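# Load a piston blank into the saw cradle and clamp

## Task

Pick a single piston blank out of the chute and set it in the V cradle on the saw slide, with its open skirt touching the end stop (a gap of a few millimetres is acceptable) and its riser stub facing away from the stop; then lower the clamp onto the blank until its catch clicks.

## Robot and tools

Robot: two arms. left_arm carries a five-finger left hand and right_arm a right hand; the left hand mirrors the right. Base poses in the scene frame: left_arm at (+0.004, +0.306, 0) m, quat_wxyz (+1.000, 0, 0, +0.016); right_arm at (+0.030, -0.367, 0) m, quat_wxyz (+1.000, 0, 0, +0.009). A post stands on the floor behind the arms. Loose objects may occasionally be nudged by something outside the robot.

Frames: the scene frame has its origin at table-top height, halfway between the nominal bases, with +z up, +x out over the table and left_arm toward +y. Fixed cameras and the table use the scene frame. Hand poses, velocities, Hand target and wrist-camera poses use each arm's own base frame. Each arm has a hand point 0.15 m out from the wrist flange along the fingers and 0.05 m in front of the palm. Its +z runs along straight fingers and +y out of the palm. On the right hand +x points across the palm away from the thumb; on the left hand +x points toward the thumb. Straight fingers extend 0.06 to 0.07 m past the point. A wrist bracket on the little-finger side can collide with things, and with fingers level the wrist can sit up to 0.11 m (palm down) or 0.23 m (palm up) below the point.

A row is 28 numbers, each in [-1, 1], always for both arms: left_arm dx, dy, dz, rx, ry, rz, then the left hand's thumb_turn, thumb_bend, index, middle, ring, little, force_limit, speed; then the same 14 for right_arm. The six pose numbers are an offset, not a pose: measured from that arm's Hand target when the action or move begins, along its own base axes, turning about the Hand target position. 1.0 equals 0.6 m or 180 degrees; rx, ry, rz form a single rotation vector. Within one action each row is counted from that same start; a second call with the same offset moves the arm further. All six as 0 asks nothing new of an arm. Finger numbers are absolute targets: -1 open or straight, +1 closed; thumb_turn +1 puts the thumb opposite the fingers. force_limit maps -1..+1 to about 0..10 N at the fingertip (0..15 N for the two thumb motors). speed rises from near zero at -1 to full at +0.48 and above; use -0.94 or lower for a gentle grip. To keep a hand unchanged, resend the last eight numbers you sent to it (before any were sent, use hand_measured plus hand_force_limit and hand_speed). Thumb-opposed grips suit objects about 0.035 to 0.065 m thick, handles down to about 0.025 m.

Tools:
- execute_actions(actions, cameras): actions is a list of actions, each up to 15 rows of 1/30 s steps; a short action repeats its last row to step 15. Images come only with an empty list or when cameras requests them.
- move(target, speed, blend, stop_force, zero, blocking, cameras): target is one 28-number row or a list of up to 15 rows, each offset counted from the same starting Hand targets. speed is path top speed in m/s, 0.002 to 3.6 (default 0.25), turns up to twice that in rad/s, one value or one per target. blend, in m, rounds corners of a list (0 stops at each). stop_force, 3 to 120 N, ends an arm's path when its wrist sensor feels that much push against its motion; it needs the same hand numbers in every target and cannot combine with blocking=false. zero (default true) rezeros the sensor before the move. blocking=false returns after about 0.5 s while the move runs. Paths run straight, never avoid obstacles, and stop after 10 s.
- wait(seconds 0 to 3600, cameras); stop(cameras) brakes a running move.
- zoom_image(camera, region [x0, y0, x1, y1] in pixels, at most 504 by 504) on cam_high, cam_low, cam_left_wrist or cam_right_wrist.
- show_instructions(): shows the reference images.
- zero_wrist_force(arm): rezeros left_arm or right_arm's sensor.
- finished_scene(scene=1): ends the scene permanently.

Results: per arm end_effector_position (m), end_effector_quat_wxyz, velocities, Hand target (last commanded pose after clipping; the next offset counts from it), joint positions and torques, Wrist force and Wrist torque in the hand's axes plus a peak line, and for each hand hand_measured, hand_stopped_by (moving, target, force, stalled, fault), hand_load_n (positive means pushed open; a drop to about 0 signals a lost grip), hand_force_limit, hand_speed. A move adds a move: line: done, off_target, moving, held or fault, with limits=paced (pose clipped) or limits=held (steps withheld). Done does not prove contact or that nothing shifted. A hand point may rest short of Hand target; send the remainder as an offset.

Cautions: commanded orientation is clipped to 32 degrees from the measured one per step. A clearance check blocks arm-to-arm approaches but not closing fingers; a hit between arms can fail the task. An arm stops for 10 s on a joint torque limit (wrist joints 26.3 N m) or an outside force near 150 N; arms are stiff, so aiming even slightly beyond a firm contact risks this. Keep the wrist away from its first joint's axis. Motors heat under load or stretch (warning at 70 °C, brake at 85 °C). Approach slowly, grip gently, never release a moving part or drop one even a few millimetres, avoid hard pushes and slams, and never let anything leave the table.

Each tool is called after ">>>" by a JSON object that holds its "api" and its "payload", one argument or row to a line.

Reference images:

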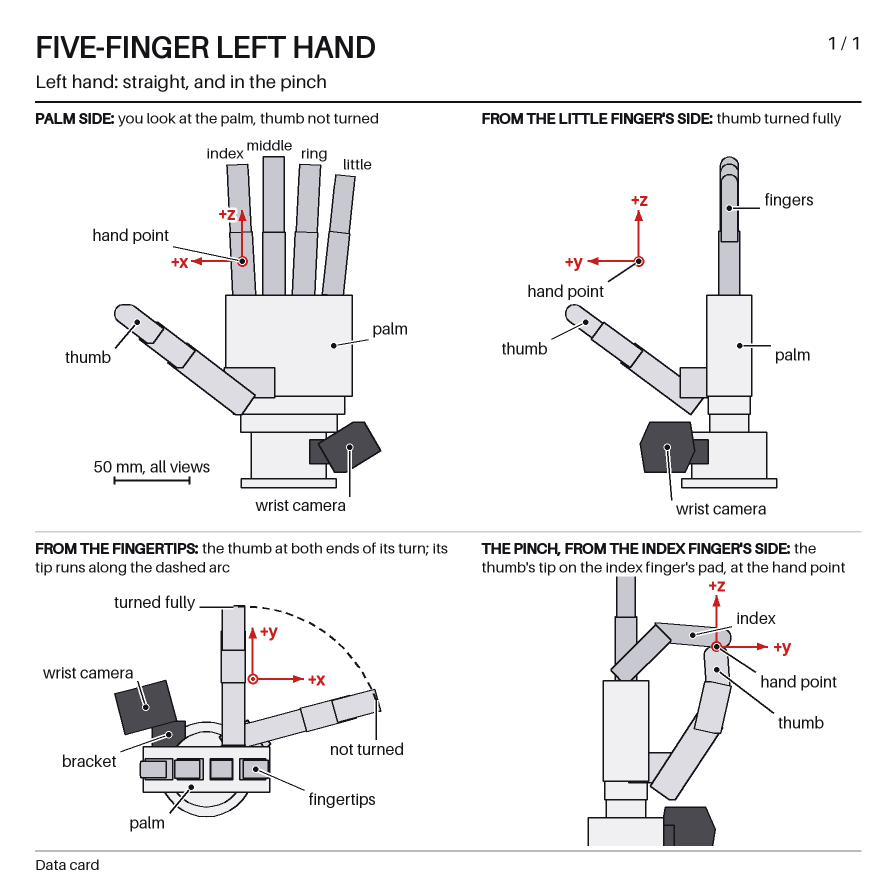

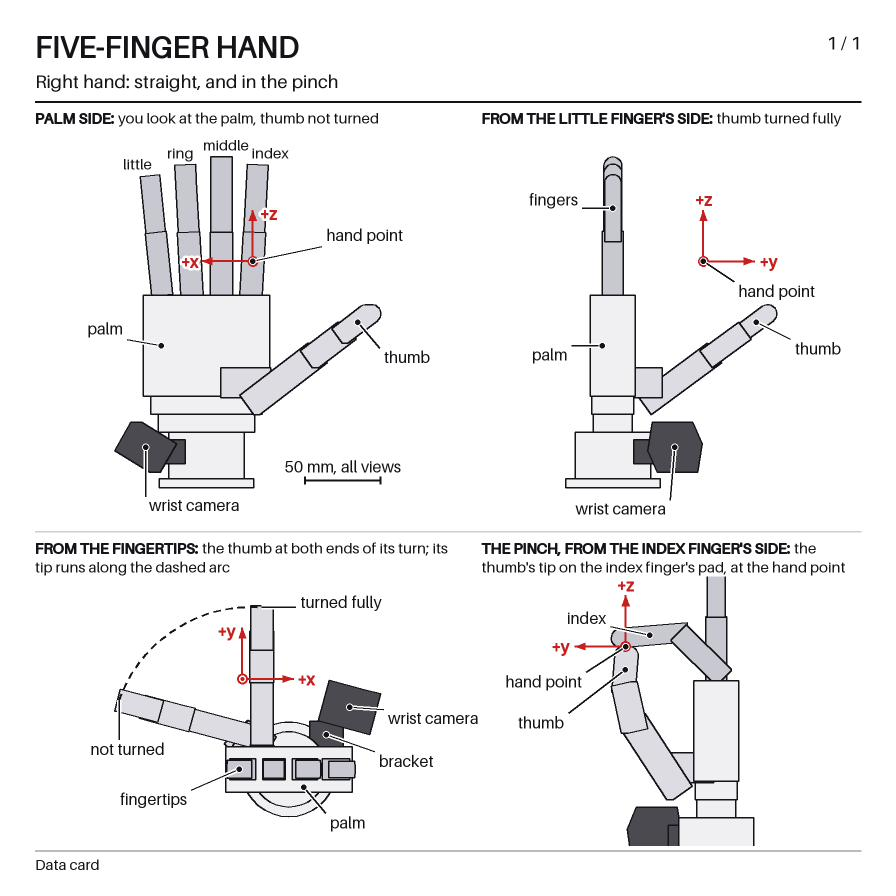

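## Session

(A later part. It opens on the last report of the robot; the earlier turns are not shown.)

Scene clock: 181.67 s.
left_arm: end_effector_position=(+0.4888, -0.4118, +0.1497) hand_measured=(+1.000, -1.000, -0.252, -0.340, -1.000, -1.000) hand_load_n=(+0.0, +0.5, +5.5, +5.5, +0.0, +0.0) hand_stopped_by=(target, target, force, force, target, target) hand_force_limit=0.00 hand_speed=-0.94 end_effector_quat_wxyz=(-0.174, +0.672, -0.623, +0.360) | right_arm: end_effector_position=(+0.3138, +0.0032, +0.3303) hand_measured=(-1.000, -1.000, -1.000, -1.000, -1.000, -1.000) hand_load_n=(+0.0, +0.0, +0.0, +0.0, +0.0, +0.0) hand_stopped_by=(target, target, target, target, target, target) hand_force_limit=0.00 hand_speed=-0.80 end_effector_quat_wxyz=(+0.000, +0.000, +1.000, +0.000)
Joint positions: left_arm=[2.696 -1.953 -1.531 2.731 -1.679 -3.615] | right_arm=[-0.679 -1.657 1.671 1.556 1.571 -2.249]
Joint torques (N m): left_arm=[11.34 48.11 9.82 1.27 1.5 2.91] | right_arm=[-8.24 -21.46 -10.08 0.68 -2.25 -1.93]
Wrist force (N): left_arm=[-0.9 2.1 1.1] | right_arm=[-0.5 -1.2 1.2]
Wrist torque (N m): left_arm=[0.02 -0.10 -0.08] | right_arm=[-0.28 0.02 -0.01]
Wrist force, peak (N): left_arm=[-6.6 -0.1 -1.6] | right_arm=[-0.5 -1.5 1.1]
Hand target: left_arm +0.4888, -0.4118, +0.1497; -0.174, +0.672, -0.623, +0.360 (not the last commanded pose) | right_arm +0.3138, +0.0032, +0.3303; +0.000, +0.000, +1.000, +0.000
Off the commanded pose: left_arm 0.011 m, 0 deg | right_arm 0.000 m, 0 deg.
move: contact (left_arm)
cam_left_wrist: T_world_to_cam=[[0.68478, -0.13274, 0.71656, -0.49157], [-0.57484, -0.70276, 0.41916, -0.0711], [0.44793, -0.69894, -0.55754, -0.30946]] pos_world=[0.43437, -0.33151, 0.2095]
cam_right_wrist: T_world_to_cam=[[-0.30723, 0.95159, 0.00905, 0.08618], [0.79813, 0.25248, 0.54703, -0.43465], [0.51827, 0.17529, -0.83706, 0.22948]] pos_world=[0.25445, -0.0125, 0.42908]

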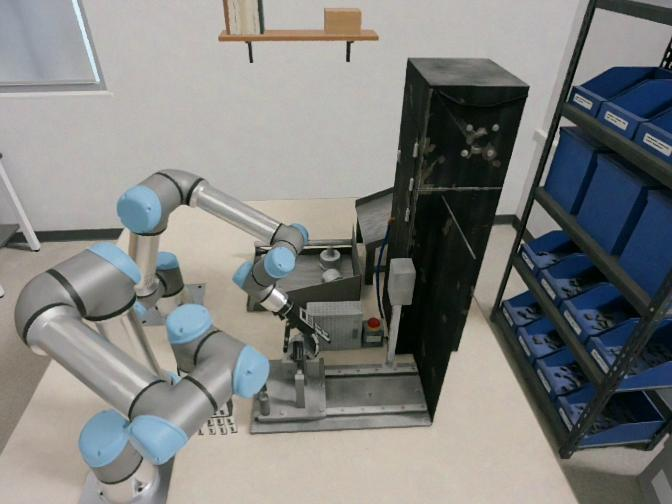

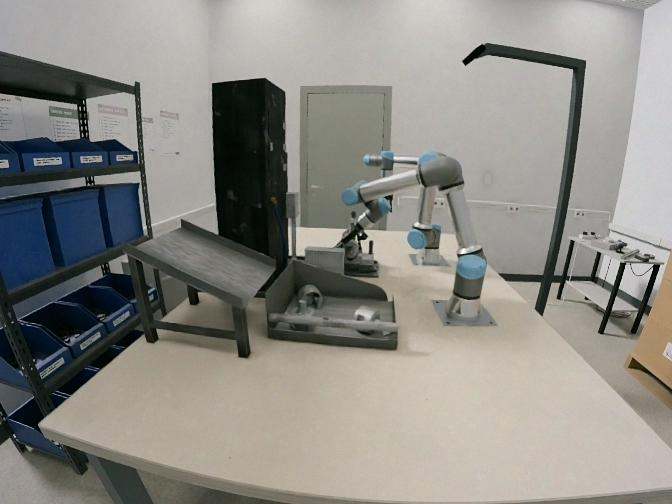

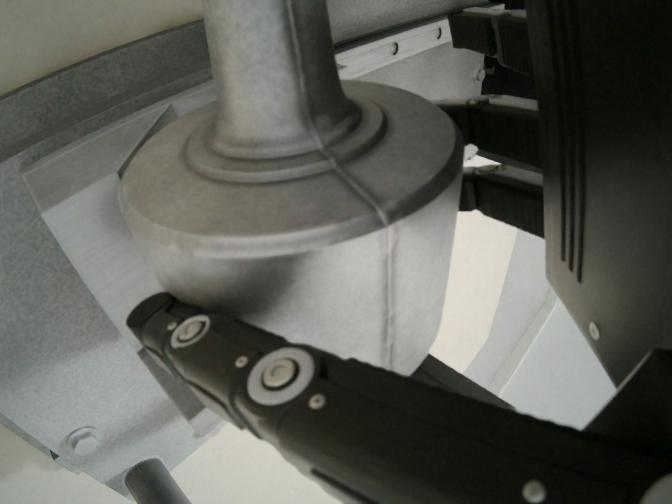

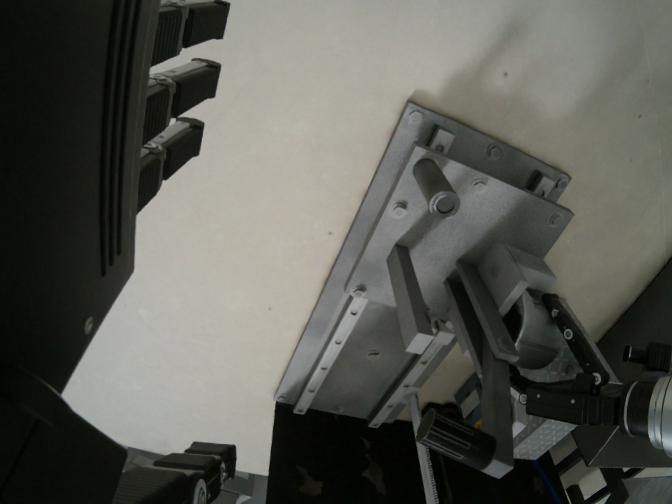

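>>> {"api": "move", "payload": {
  "target": [-0.0014,-0.02,0,0,0,0,1,-1,0.1,0.1,-1,-1,0.0,-0.94,0,0,0,0,0,0,-1,-1,-1,-1,-1,-1,0,-0.8],
  "speed": 0.006,
  "stop_force": 8,
  "cameras": ["cam_left_wrist"]
}}

Scene clock: 183.53 s.
left_arm: end_effector_position=(+0.4887, -0.4123, +0.1497) hand_measured=(+1.000, -1.000, -0.252, -0.340, -1.000, -1.000) hand_load_n=(+0.0, +0.5, +5.0, +5.5, +0.0, -0.5) hand_stopped_by=(target, target, force, force, target, target) hand_force_limit=0.00 hand_speed=-0.94 end_effector_quat_wxyz=(-0.174, +0.672, -0.623, +0.360) | right_arm: end_effector_position=(+0.3138, +0.0032, +0.3303) hand_measured=(-1.000, -1.000, -1.000, -1.000, -1.000, -1.000) hand_load_n=(+0.0, +0.0, +0.0, +0.0, +0.0, +0.0) hand_stopped_by=(target, target, target, target, target, target) hand_force_limit=0.00 hand_speed=-0.80 end_effector_quat_wxyz=(+0.000, +0.000, +1.000, +0.000)
Joint positions: left_arm=[2.695 -1.954 -1.53 2.73 -1.68 -3.616] | right_arm=[-0.679 -1.657 1.671 1.556 1.571 -2.249]
Joint torques (N m): left_arm=[9.31 46.58 10.09 1.92 2.99 2.75] | right_arm=[-8.05 -20.84 -9.51 0.79 -2.18 -1.95]
Wrist force (N): left_arm=[-5.6 -0.1 -1.7] | right_arm=[-0.1 -1.5 1.2]
Wrist torque (N m): left_arm=[0.00 -0.30 -0.09] | right_arm=[-0.34 -0.04 0.00]
Wrist force, peak (N): left_arm=[-10.2 -1.0 -3.3] | right_arm=[-0.1 -1.5 1.2]
Hand target: left_arm +0.4887, -0.4123, +0.1497; -0.174, +0.672, -0.623, +0.360 (not the last commanded pose) | right_arm +0.3138, +0.0032, +0.3303; +0.000, +0.000, +1.000, +0.000
Off the commanded pose: left_arm 0.012 m, 0 deg | right_arm 0.000 m, 0 deg.
move: contact (left_arm)
cam_left_wrist: T_world_to_cam=[[0.68476, -0.1329, 0.71655, -0.49161], [-0.57479, -0.70294, 0.41892, -0.07154], [0.44802, -0.69873, -0.55773, -0.3097]] pos_world=[0.43427, -0.33201, 0.2095]

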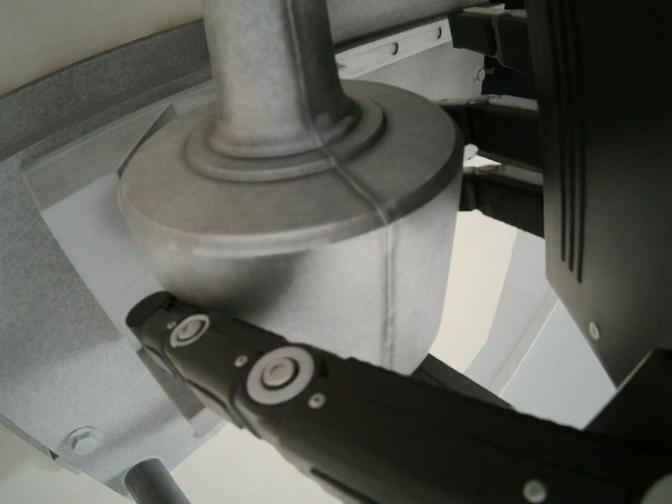

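>>> {"api": "execute_actions", "payload": {
  "actions": []
}}

>>> {"api": "zoom_image", "payload": {
  "camera": "cam_right_wrist",
  "region": [480, 230, 600, 400]
}}

>>> {"api": "zoom_image", "payload": {
  "camera": "cam_high",
  "region": [275, 325, 330, 375]
}}

Scene clock: 185.03 s.
left_arm: end_effector_position=(+0.4887, -0.4123, +0.1497) hand_measured=(+1.000, -1.000, -0.252, -0.340, -1.000, -1.000) hand_load_n=(+0.0, +0.5, +5.5, +5.5, +0.0, +0.0) hand_stopped_by=(target, target, force, force, target, target) hand_force_limit=0.00 hand_speed=-0.94 end_effector_quat_wxyz=(-0.174, +0.672, -0.623, +0.360) | right_arm: end_effector_position=(+0.3138, +0.0032, +0.3303) hand_measured=(-1.000, -1.000, -1.000, -1.000, -1.000, -1.000) hand_load_n=(+0.0, +0.0, +0.0, -0.5, +0.0, +0.0) hand_stopped_by=(target, target, target, target, target, target) hand_force_limit=0.00 hand_speed=-0.80 end_effector_quat_wxyz=(+0.000, +0.000, +1.000, +0.000)
Joint positions: left_arm=[2.695 -1.954 -1.53 2.73 -1.68 -3.616] | right_arm=[-0.679 -1.657 1.671 1.556 1.571 -2.249]
Joint velocities: within noise
Joint torques (N m): left_arm=[8.62 47.08 10.3 0.82 0.58 2.73] | right_arm=[-5.84 -22.4 -10.01 0.6 -2.38 -2.01]
Wrist force (N): left_arm=[-5.9 0.2 -1.5] | right_arm=[-0.6 -1.3 1.0]
Wrist torque (N m): left_arm=[0.03 -0.24 -0.11] | right_arm=[-0.29 0.03 -0.01]
Wrist force, peak (N): left_arm=[-6.1 0.0 -1.8] | right_arm=[-0.5 -1.4 1.1]
Hand target: left_arm +0.4887, -0.4123, +0.1497; -0.174, +0.672, -0.623, +0.360 (not the last commanded pose) | right_arm +0.3138, +0.0032, +0.3303; +0.000, +0.000, +1.000, +0.000
Off the commanded pose: left_arm 0.012 m, 0 deg | right_arm 0.000 m, 0 deg.
camera_calibration:
cam_left_wrist: T_world_to_cam=[[0.68476, -0.1329, 0.71655, -0.49161], [-0.57479, -0.70294, 0.41892, -0.07154], [0.44802, -0.69873, -0.55773, -0.3097]] pos_world=[0.43427, -0.33201, 0.2095]
cam_right_wrist: T_world_to_cam=[[-0.30723, 0.95159, 0.00905, 0.08618], [0.79813, 0.25248, 0.54703, -0.43465], [0.51827, 0.17529, -0.83706, 0.22948]] pos_world=[0.25445, -0.0125, 0.42908]

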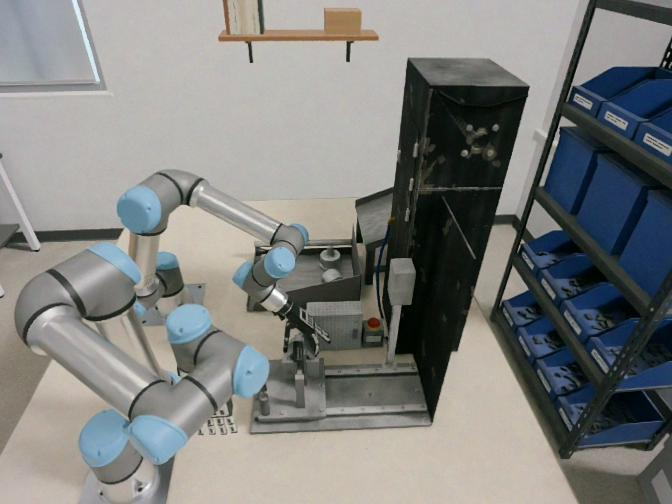

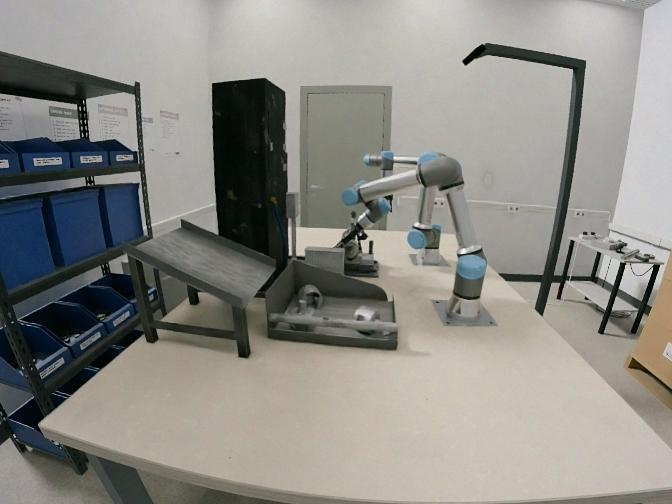

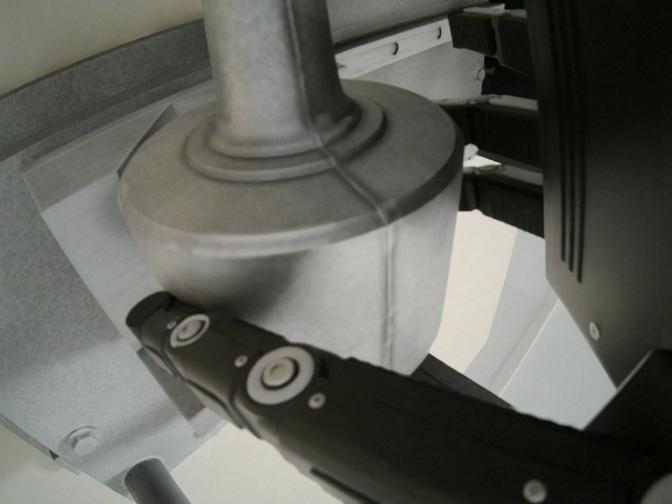

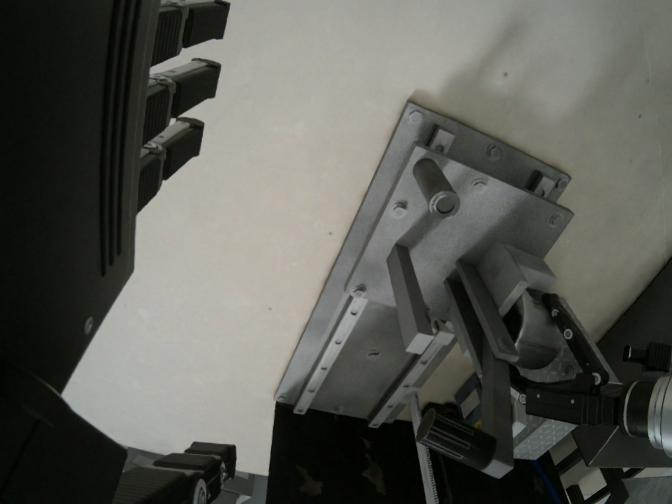

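Scaled by 2.965 from the camera's image (finer frame: 960x720).

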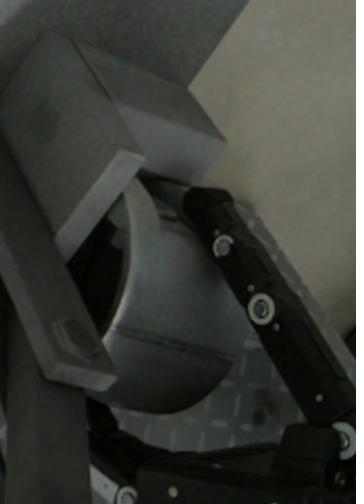

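Scaled by 9.164 from the camera's image (finer frame: 960x720).

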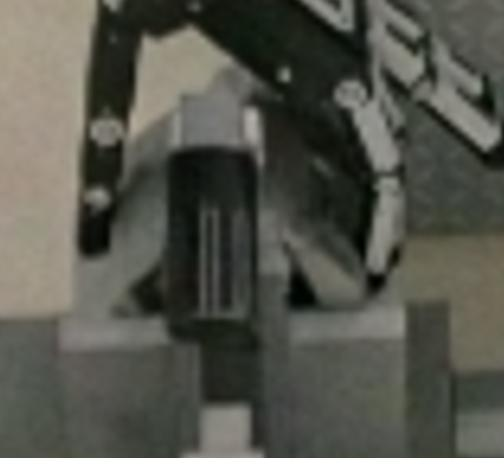

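>>> {"api": "move", "payload": {
  "target": [0,0,0,0,0,0,1,-1,-0.45,-0.5,-1,-1,0.0,-0.93,0,0,0,0,0,0,-1,-1,-1,-1,-1,-1,0,-0.8],
  "cameras": ["cam_left_wrist","cam_low"]
}}

>>> {"api": "zoom_image", "payload": {
  "camera": "cam_low",
  "region": [310, 190, 390, 270]
}}

Scene clock: 187.57 s.
left_arm: end_effector_position=(+0.4887, -0.4123, +0.1497) hand_measured=(+1.000, -1.000, -0.450, -0.500, -1.000, -1.000) hand_load_n=(+0.0, +0.5, +0.0, +0.0, +0.0, +0.0) hand_stopped_by=(target, target, target, target, target, target) hand_force_limit=0.00 hand_speed=-0.93 end_effector_quat_wxyz=(-0.174, +0.672, -0.623, +0.360) | right_arm: end_effector_position=(+0.3138, +0.0032, +0.3303) hand_measured=(-1.000, -1.000, -1.000, -1.000, -1.000, -1.000) hand_load_n=(+0.0, +0.0, +0.0, +0.0, +0.0, +0.0) hand_stopped_by=(target, target, target, target, target, target) hand_force_limit=0.00 hand_speed=-0.80 end_effector_quat_wxyz=(+0.000, +0.000, +1.000, +0.000)
Joint positions: left_arm=[2.695 -1.954 -1.53 2.73 -1.68 -3.616] | right_arm=[-0.679 -1.657 1.671 1.556 1.571 -2.249]
Joint torques (N m): left_arm=[8.64 40.15 15.81 2.22 0.36 2.7] | right_arm=[-7.43 -21.45 -9.62 0.76 -2.15 -2.04]
Wrist force (N): left_arm=[1.2 5.4 -5.8] | right_arm=[-0.2 -1.1 0.8]
Wrist torque (N m): left_arm=[0.20 -0.21 -0.15] | right_arm=[-0.24 0.00 0.01]
Wrist force, peak (N): left_arm=[-4.4 4.7 -7.9] | right_arm=[-0.2 -1.6 1.2]
Hand target: left_arm +0.4887, -0.4123, +0.1497; -0.174, +0.672, -0.623, +0.360 | right_arm +0.3138, +0.0032, +0.3303; +0.000, +0.000, +1.000, +0.000
Off the commanded pose: left_arm 0.000 m, 0 deg | right_arm 0.000 m, 0 deg.
move: done
cam_left_wrist: T_world_to_cam=[[0.68476, -0.1329, 0.71655, -0.49161], [-0.57479, -0.70294, 0.41892, -0.07154], [0.44802, -0.69873, -0.55773, -0.3097]] pos_world=[0.43427, -0.33201, 0.2095]
Images, in order (width x height): cam_low 672x504, cam_left_wrist 672x504.

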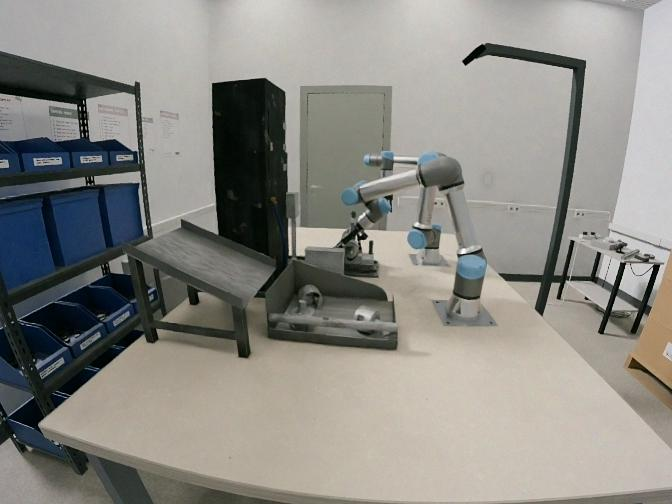

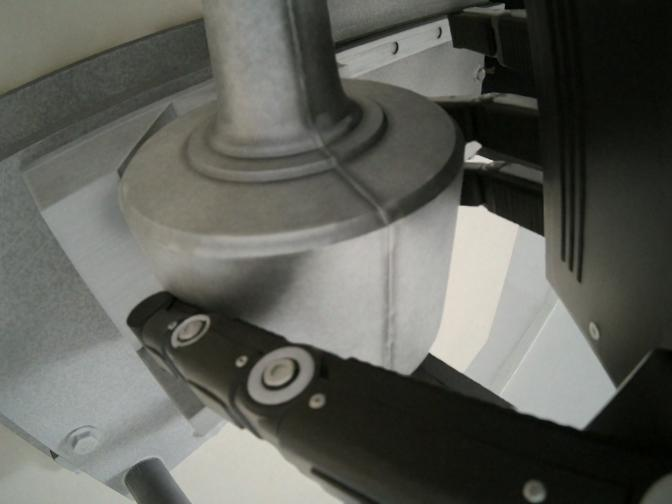

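Scaled by 6.300 from the camera's image (finer frame: 960x720).

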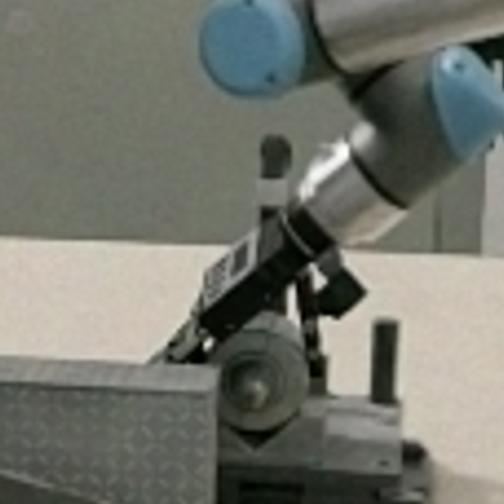

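>>> {"api": "move", "payload": {
  "target": [
    [-0.01,0.0,0.002,0,0,0,1,-1,-1,-1,-1,-1,0.0,-0.5,0,0,0,0,0,0,-1,-1,-1,-1,-1,-1,0,-0.8],
    [-0.01,0,0.03,0,0,0,1,-1,-1,-1,-1,-1,0.0,-0.5,0,0,0,0,0,0,-1,-1,-1,-1,-1,-1,0,-0.8]
  ],
  "speed": 0.02,
  "cameras": ["cam_left_wrist","cam_low"]
}}

>>> {"api": "zoom_image", "payload": {
  "camera": "cam_low",
  "region": [310, 190, 390, 270]
}}

Scene clock: 190.20 s.
left_arm: end_effector_position=(+0.4827, -0.4123, +0.1676) hand_measured=(+1.000, -1.000, -1.000, -1.000, -1.000, -1.000) hand_load_n=(+0.0, +0.0, +0.0, +0.0, +0.0, +0.0) hand_stopped_by=(target, target, target, target, target, target) hand_force_limit=0.00 hand_speed=-0.50 end_effector_quat_wxyz=(-0.174, +0.672, -0.623, +0.360) | right_arm: end_effector_position=(+0.3138, +0.0032, +0.3303) hand_measured=(-1.000, -1.000, -1.000, -1.000, -1.000, -1.000) hand_load_n=(+0.0, +0.0, +0.0, +0.0, +0.0, +0.0) hand_stopped_by=(target, target, target, target, target, target) hand_force_limit=0.00 hand_speed=-0.80 end_effector_quat_wxyz=(+0.000, +0.000, +1.000, +0.000)
Joint positions: left_arm=[2.689 -1.93 -1.515 2.691 -1.684 -3.62] | right_arm=[-0.679 -1.657 1.671 1.556 1.571 -2.249]
Joint torques (N m): left_arm=[-12.43 46.1 34.37 -1.92 -1.92 -2.87] | right_arm=[-6.66 -21.19 -8.93 0.61 -2.37 -2.2]
Wrist force (N): left_arm=[1.7 -0.6 0.4] | right_arm=[-0.4 -1.1 1.0]
Wrist torque (N m): left_arm=[-0.15 -0.09 0.09] | right_arm=[-0.26 0.01 0.00]
Wrist force, peak (N): left_arm=[1.5 5.6 -5.8] | right_arm=[-0.5 -1.2 1.3]
Hand target: left_arm +0.4827, -0.4123, +0.1677; -0.174, +0.672, -0.623, +0.360 | right_arm +0.3138, +0.0032, +0.3303; +0.000, +0.000, +1.000, +0.000
Off the commanded pose: left_arm 0.000 m, 0 deg | right_arm 0.000 m, 0 deg.
move: done
cam_left_wrist: T_world_to_cam=[[0.6848, -0.13285, 0.71652, -0.50032], [-0.57474, -0.70295, 0.41897, -0.08252], [0.44802, -0.69873, -0.55773, -0.29702]] pos_world=[0.42827, -0.33201, 0.2274]
Images, in order (width x height): cam_low 672x504, cam_left_wrist 672x504.

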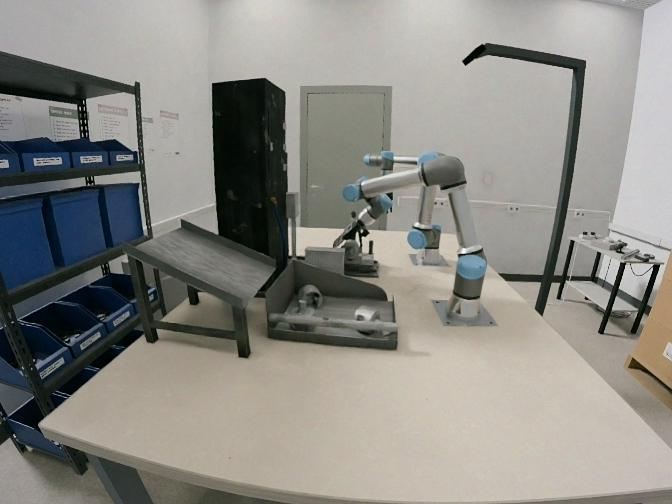

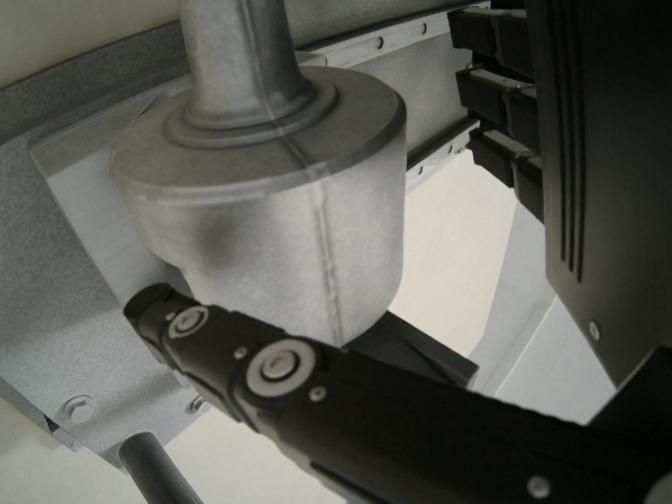

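Scaled by 6.300 from the camera's image (finer frame: 960x720).

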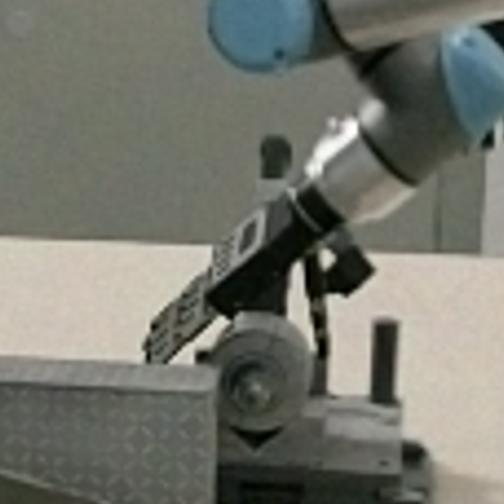

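>>> {"api": "move", "payload": {
  "target": [
    [-0.005,0.02,0.1,0,0,0,1,-1,-1,-1,-1,-1,0.0,-0.5,0,0,0,0,0,0,-1,-1,-1,-1,-1,-1,0,-0.8],
    [-0.05,0.38,0.22,0,0,0,1,-1,-1,-1,-1,-1,0.0,-0.5,0,0,0,0,0,0,-1,-1,-1,-1,-1,-1,0,-0.8]
  ],
  "speed": [0.06,0.2],
  "blend": 0.01,
  "cameras": ["all"]
}}

>>> {"api": "zoom_image", "payload": {
  "camera": "cam_low",
  "region": [310, 190, 390, 270]
}}

>>> {"api": "zoom_image", "payload": {
  "camera": "cam_high",
  "region": [240, 320, 350, 440]
}}

>>> {"api": "zoom_image", "payload": {
  "camera": "cam_right_wrist",
  "region": [380, 180, 620, 480]
}}

Scene clock: 194.10 s.
left_arm: end_effector_position=(+0.4527, -0.1844, +0.2997) hand_measured=(+1.000, -1.000, -1.000, -1.000, -1.000, -1.000) hand_load_n=(+0.0, +0.0, +0.0, -0.5, +0.0, +0.0) hand_stopped_by=(target, target, target, target, target, target) hand_force_limit=0.00 hand_speed=-0.50 end_effector_quat_wxyz=(-0.174, +0.672, -0.623, +0.360) | right_arm: end_effector_position=(+0.3138, +0.0032, +0.3303) hand_measured=(-1.000, -1.000, -1.000, -1.000, -1.000, -1.000) hand_load_n=(+0.0, +0.0, +0.0, +0.0, +0.0, +0.0) hand_stopped_by=(target, target, target, target, target, target) hand_force_limit=0.00 hand_speed=-0.80 end_effector_quat_wxyz=(+0.000, +0.000, +1.000, +0.000)
Joint positions: left_arm=[3.276 -1.537 -1.643 2.384 -1.259 -3.21] | right_arm=[-0.679 -1.657 1.671 1.556 1.571 -2.249]
Joint torques (N m): left_arm=[12.25 29.02 8.61 -1.86 2.23 3.12] | right_arm=[-7.57 -21.05 -9.22 0.76 -1.91 -2.15]
Wrist force (N): left_arm=[1.7 -0.7 0.6] | right_arm=[-0.3 -1.2 0.7]
Wrist torque (N m): left_arm=[-0.17 -0.08 -0.12] | right_arm=[-0.26 0.00 0.00]
Wrist force, peak (N): left_arm=[2.2 -0.5 0.9] | right_arm=[-0.1 -1.6 1.3]
Hand target: left_arm +0.4527, -0.1843, +0.2997; -0.174, +0.672, -0.623, +0.360 | right_arm +0.3138, +0.0032, +0.3303; +0.000, +0.000, +1.000, +0.000
Off the commanded pose: left_arm 0.000 m, 0 deg | right_arm 0.000 m, 0 deg.
move: done
cam_left_wrist: T_world_to_cam=[[0.68476, -0.1329, 0.71655, -0.54414], [-0.57475, -0.70301, 0.41886, 0.0052], [0.44807, -0.69865, -0.55778, -0.0506]] pos_world=[0.39827, -0.10401, 0.35951]
cam_right_wrist: T_world_to_cam=[[-0.30723, 0.95159, 0.00905, 0.08618], [0.79813, 0.25248, 0.54703, -0.43465], [0.51827, 0.17529, -0.83706, 0.22948]] pos_world=[0.25445, -0.0125, 0.42908]

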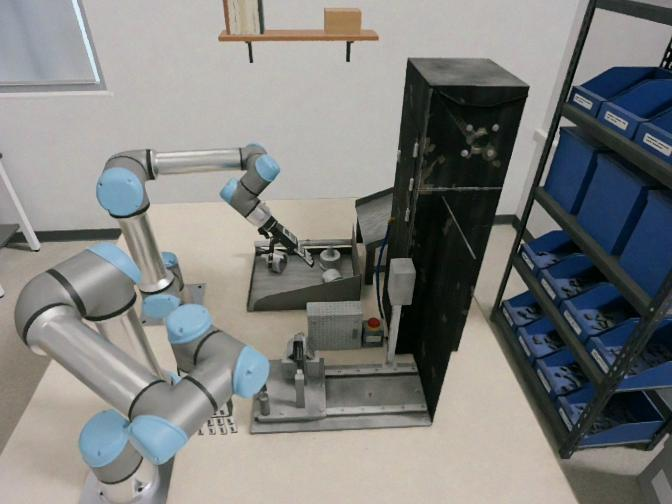

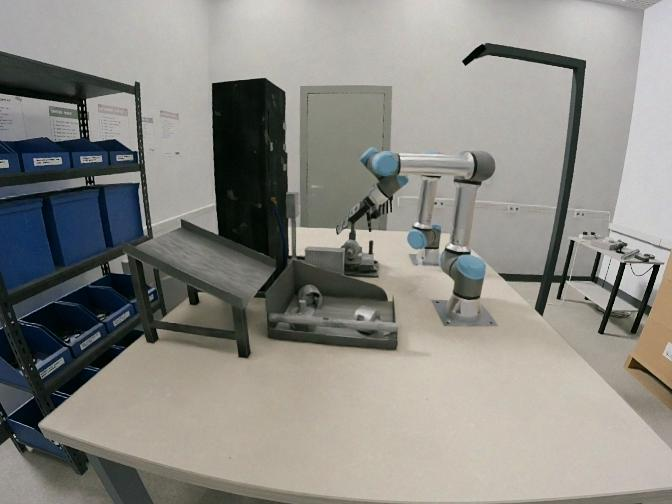

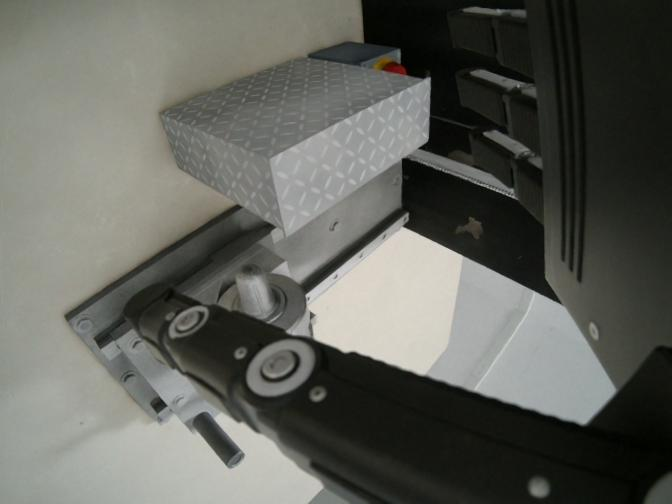

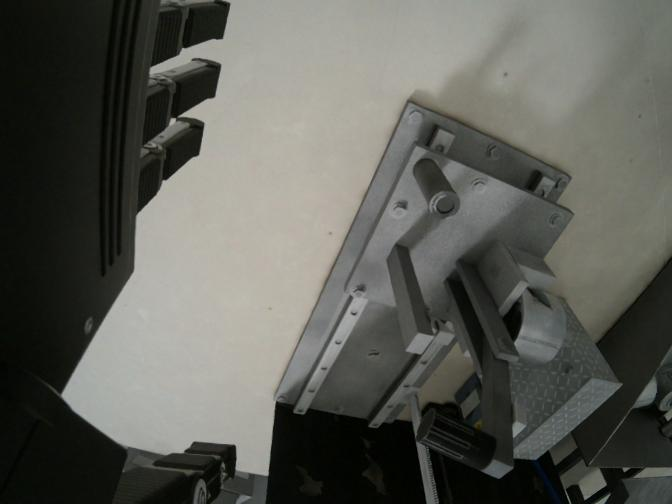

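Scaled by 6.300 from the camera's image (finer frame: 960x720).

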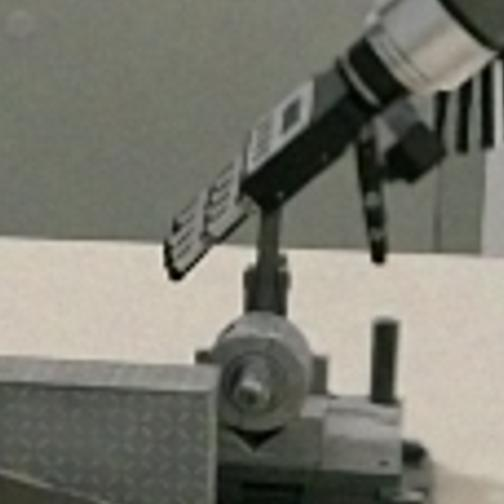

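Scaled by 4.200 from the camera's image (finer frame: 960x720).

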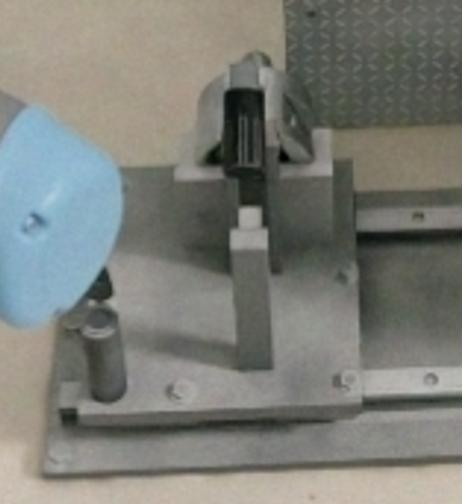

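Scaled by 1.680 from the camera's image (finer frame: 960x720).

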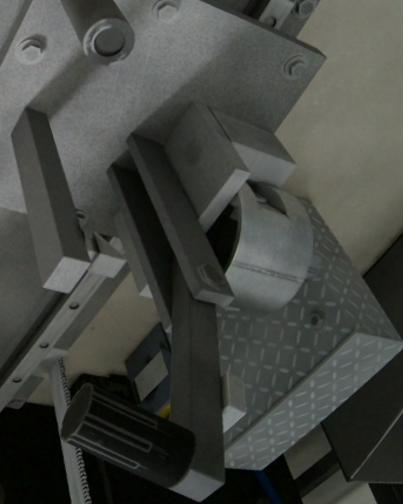

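>>> {"api": "zoom_image", "payload": {
  "camera": "cam_right_wrist",
  "region": [470, 230, 590, 380]
}}

Scaled by 3.360 from the camera's image (finer frame: 960x720).

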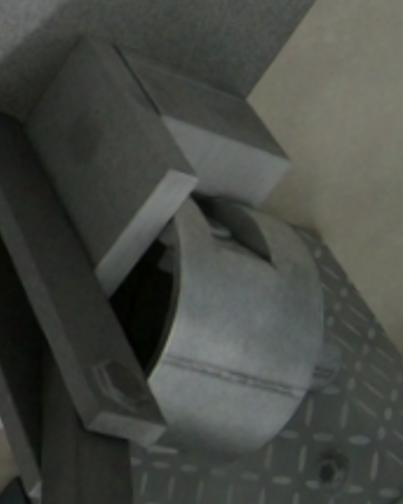

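>>> {"api": "move", "payload": {
  "target": [-0.083,0.55,0.05,0,0,0,1,-1,-1,-1,-1,-1,0.0,-0.5,-0.0377,0.0977,0.15,-0.3536,0,0.3536,1,-1,-1,-1,-1,-1,0,-0.2],
  "speed": 0.25,
  "cameras": ["all"]
}}

Scene clock: 218.47 s.
left_arm: end_effector_position=(+0.4029, +0.1456, +0.3297) hand_measured=(+1.000, -1.000, -1.000, -1.000, -1.000, -1.000) hand_load_n=(+0.0, +0.0, +0.0, +0.0, +0.0, +0.0) hand_stopped_by=(target, target, target, target, target, target) hand_force_limit=0.00 hand_speed=-0.50 end_effector_quat_wxyz=(-0.174, +0.672, -0.623, +0.360) | right_arm: end_effector_position=(+0.2911, +0.0618, +0.4203) hand_measured=(+1.000, -1.000, -1.000, -1.000, -1.000, -1.000) hand_load_n=(+0.0, +0.0, -0.5, +0.0, +0.0, +0.0) hand_stopped_by=(target, target, target, target, target, target) hand_force_limit=0.00 hand_speed=-0.20 end_effector_quat_wxyz=(+0.001, -0.500, +0.707, -0.500)
Joint positions: left_arm=[4.241 -1.673 -1.556 1.843 -0.764 -2.196] | right_arm=[0.366 -1.662 1.516 1.311 2.566 -2.658]
Joint torques (N m): left_arm=[11.9 14.63 33.2 -3.49 3.01 3.24] | right_arm=[8.7 -23.3 -7.25 -0.52 4.03 -2.15]
Wrist force (N): left_arm=[1.9 -0.8 0.4] | right_arm=[-0.4 1.1 0.4]
Wrist torque (N m): left_arm=[-0.17 -0.12 -0.12] | right_arm=[0.21 0.06 0.17]
Wrist force, peak (N): left_arm=[2.2 -0.8 0.9] | right_arm=[-0.5 -1.4 1.2]
Hand target: left_arm +0.4029, +0.1457, +0.3297; -0.174, +0.672, -0.623, +0.360 | right_arm +0.2911, +0.0618, +0.4203; +0.001, -0.500, +0.707, -0.500
Off the commanded pose: left_arm 0.000 m, 0 deg | right_arm 0.000 m, 0 deg.
move: done
cam_left_wrist: T_world_to_cam=[[0.6848, -0.13285, 0.71652, -0.4877], [-0.57474, -0.70295, 0.41897, 0.19595], [0.44802, -0.69873, -0.55773, 0.21902]] pos_world=[0.34847, 0.22599, 0.3895]
cam_right_wrist: T_world_to_cam=[[-0.83106, -0.21089, -0.51465, 0.46702], [-0.053, 0.95114, -0.30417, 0.08178], [0.55365, -0.22551, -0.80163, 0.30588]] pos_world=[0.22311, 0.08968, 0.51043]

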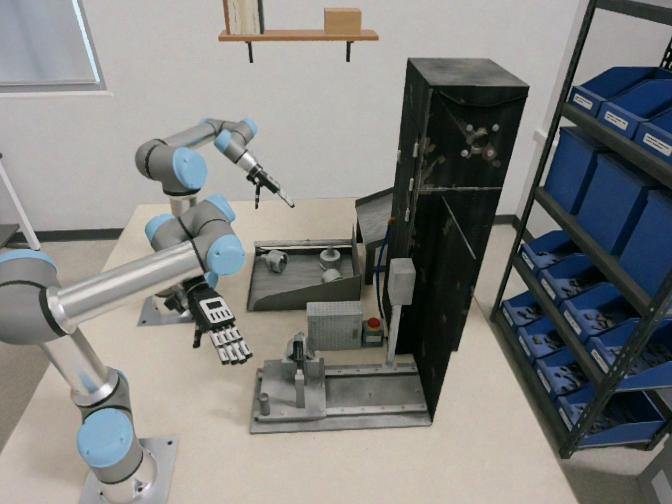

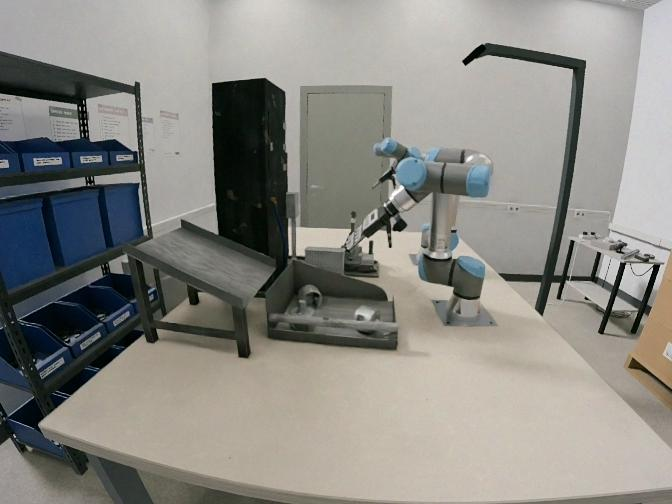

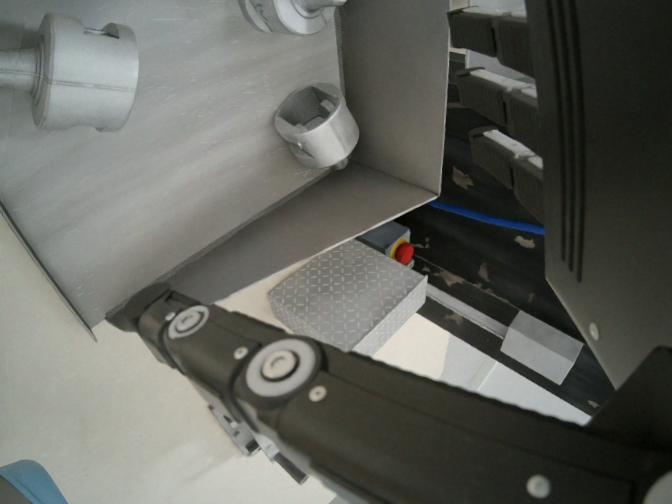

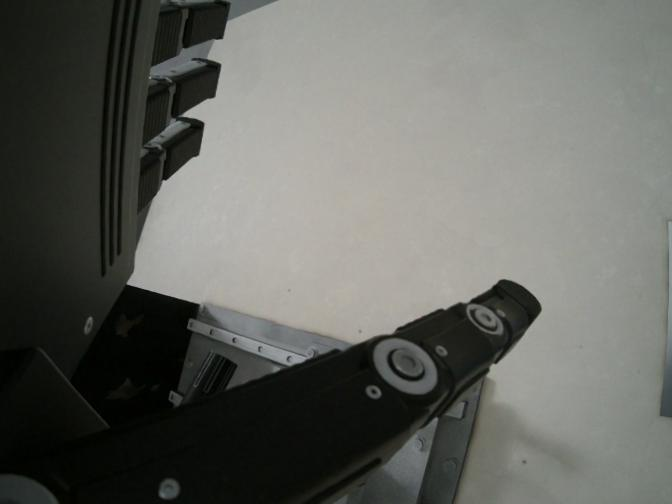

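>>> {"api": "move", "payload": {
  "target": [0,0,0,0,0,0,1,-1,-1,-1,-1,-1,0.0,-0.5,0.0777,0.599,0,-0.3536,0,0.3536,1,-0.75,-0.3,-1,-1,-1,0,-0.2],
  "speed": 0.2,
  "cameras": ["all"]
}}

Scene clock: 220.40 s.
left_arm: end_effector_position=(+0.4029, +0.1457, +0.3297) hand_measured=(+1.000, -1.000, -1.000, -1.000, -1.000, -1.000) hand_load_n=(+0.0, +0.0, +0.0, +0.0, +0.0, -0.5) hand_stopped_by=(target, target, target, target, target, target) hand_force_limit=0.00 hand_speed=-0.50 end_effector_quat_wxyz=(-0.174, +0.672, -0.623, +0.360) | right_arm: end_effector_position=(+0.2965, +0.1039, +0.4202) hand_measured=(+1.000, -0.750, -0.300, -1.000, -1.000, -1.000) hand_load_n=(+0.0, +0.0, +0.0, +0.5, +0.0, +0.0) hand_stopped_by=(target, target, target, target, target, target) hand_force_limit=0.00 hand_speed=-0.20 end_effector_quat_wxyz=(+0.001, -0.545, +0.639, -0.543)
Joint positions: left_arm=[4.241 -1.673 -1.556 1.843 -0.764 -2.196] | right_arm=[0.555 -1.584 1.514 1.313 2.694 -2.635]
Joint torques (N m): left_arm=[11.83 14.97 32.49 -3.43 2.93 3.24] | right_arm=[-7.14 -27.66 -7.7 3.63 -1.09 -1.87]
Wrist force (N): left_arm=[1.7 -0.9 0.3] | right_arm=[-0.1 0.6 1.1]
Wrist torque (N m): left_arm=[-0.19 -0.10 -0.12] | right_arm=[0.07 0.00 0.11]
Wrist force, peak (N): left_arm=[2.1 -1.0 0.5] | right_arm=[-2.5 0.5 -0.7]
Hand target: left_arm +0.4029, +0.1457, +0.3297; -0.174, +0.672, -0.623, +0.360 | right_arm +0.2965, +0.1039, +0.4202; +0.001, -0.545, +0.639, -0.543 (not the last commanded pose)
Off the commanded pose: left_arm 0.000 m, 0 deg | right_arm 0.320 m, 79 deg.
move: held (right_arm; a check stopped the path); limits=held
pose unreachable (right arm): on one or more control steps of this call, first in action 0 (counted from 0), this arm could not follow its commanded pose, so it was not sent that pose on those steps. It may still have moved: this result reports where it is.
cause: moving toward the commanded pose would bring two parts of the arm too close to each other (joints 4 (wrist 1) to 6 (wrist 3) lie between them).
cam_left_wrist: T_world_to_cam=[[0.6848, -0.13285, 0.71652, -0.4877], [-0.57474, -0.70295, 0.41897, 0.19595], [0.44802, -0.69873, -0.55773, 0.21902]] pos_world=[0.34847, 0.22599, 0.3895]
cam_right_wrist: T_world_to_cam=[[-0.79156, -0.38289, -0.47627, 0.47041], [-0.17536, 0.88891, -0.42318, 0.1347], [0.58539, -0.25145, -0.77077, 0.29264]] pos_world=[0.22467, 0.13396, 0.5066]

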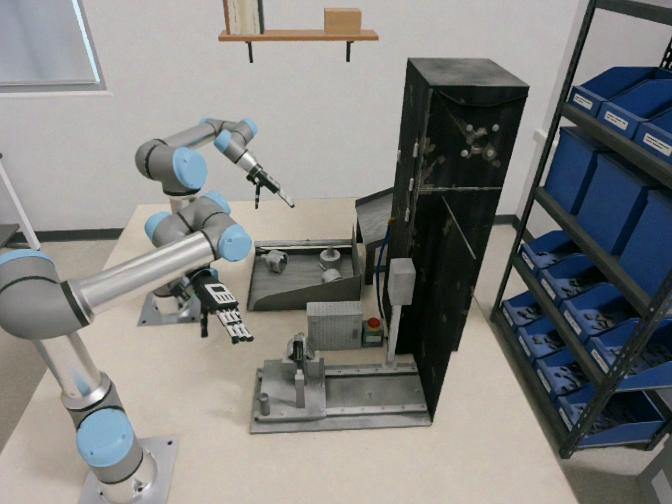

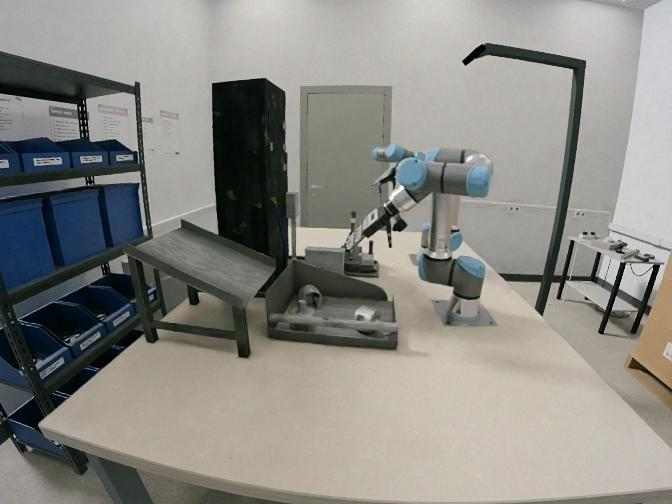

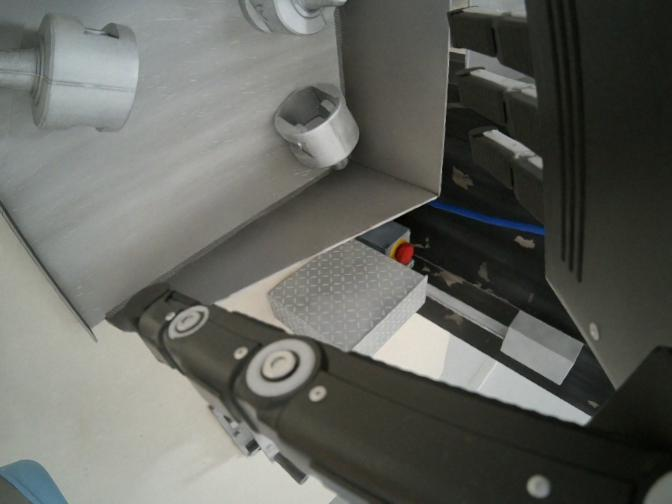

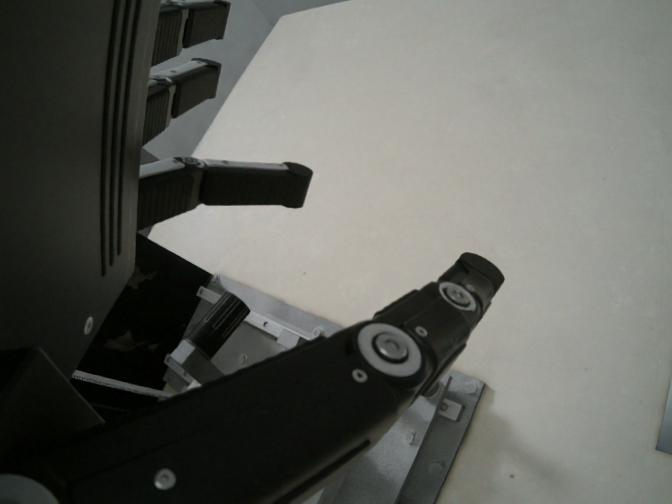

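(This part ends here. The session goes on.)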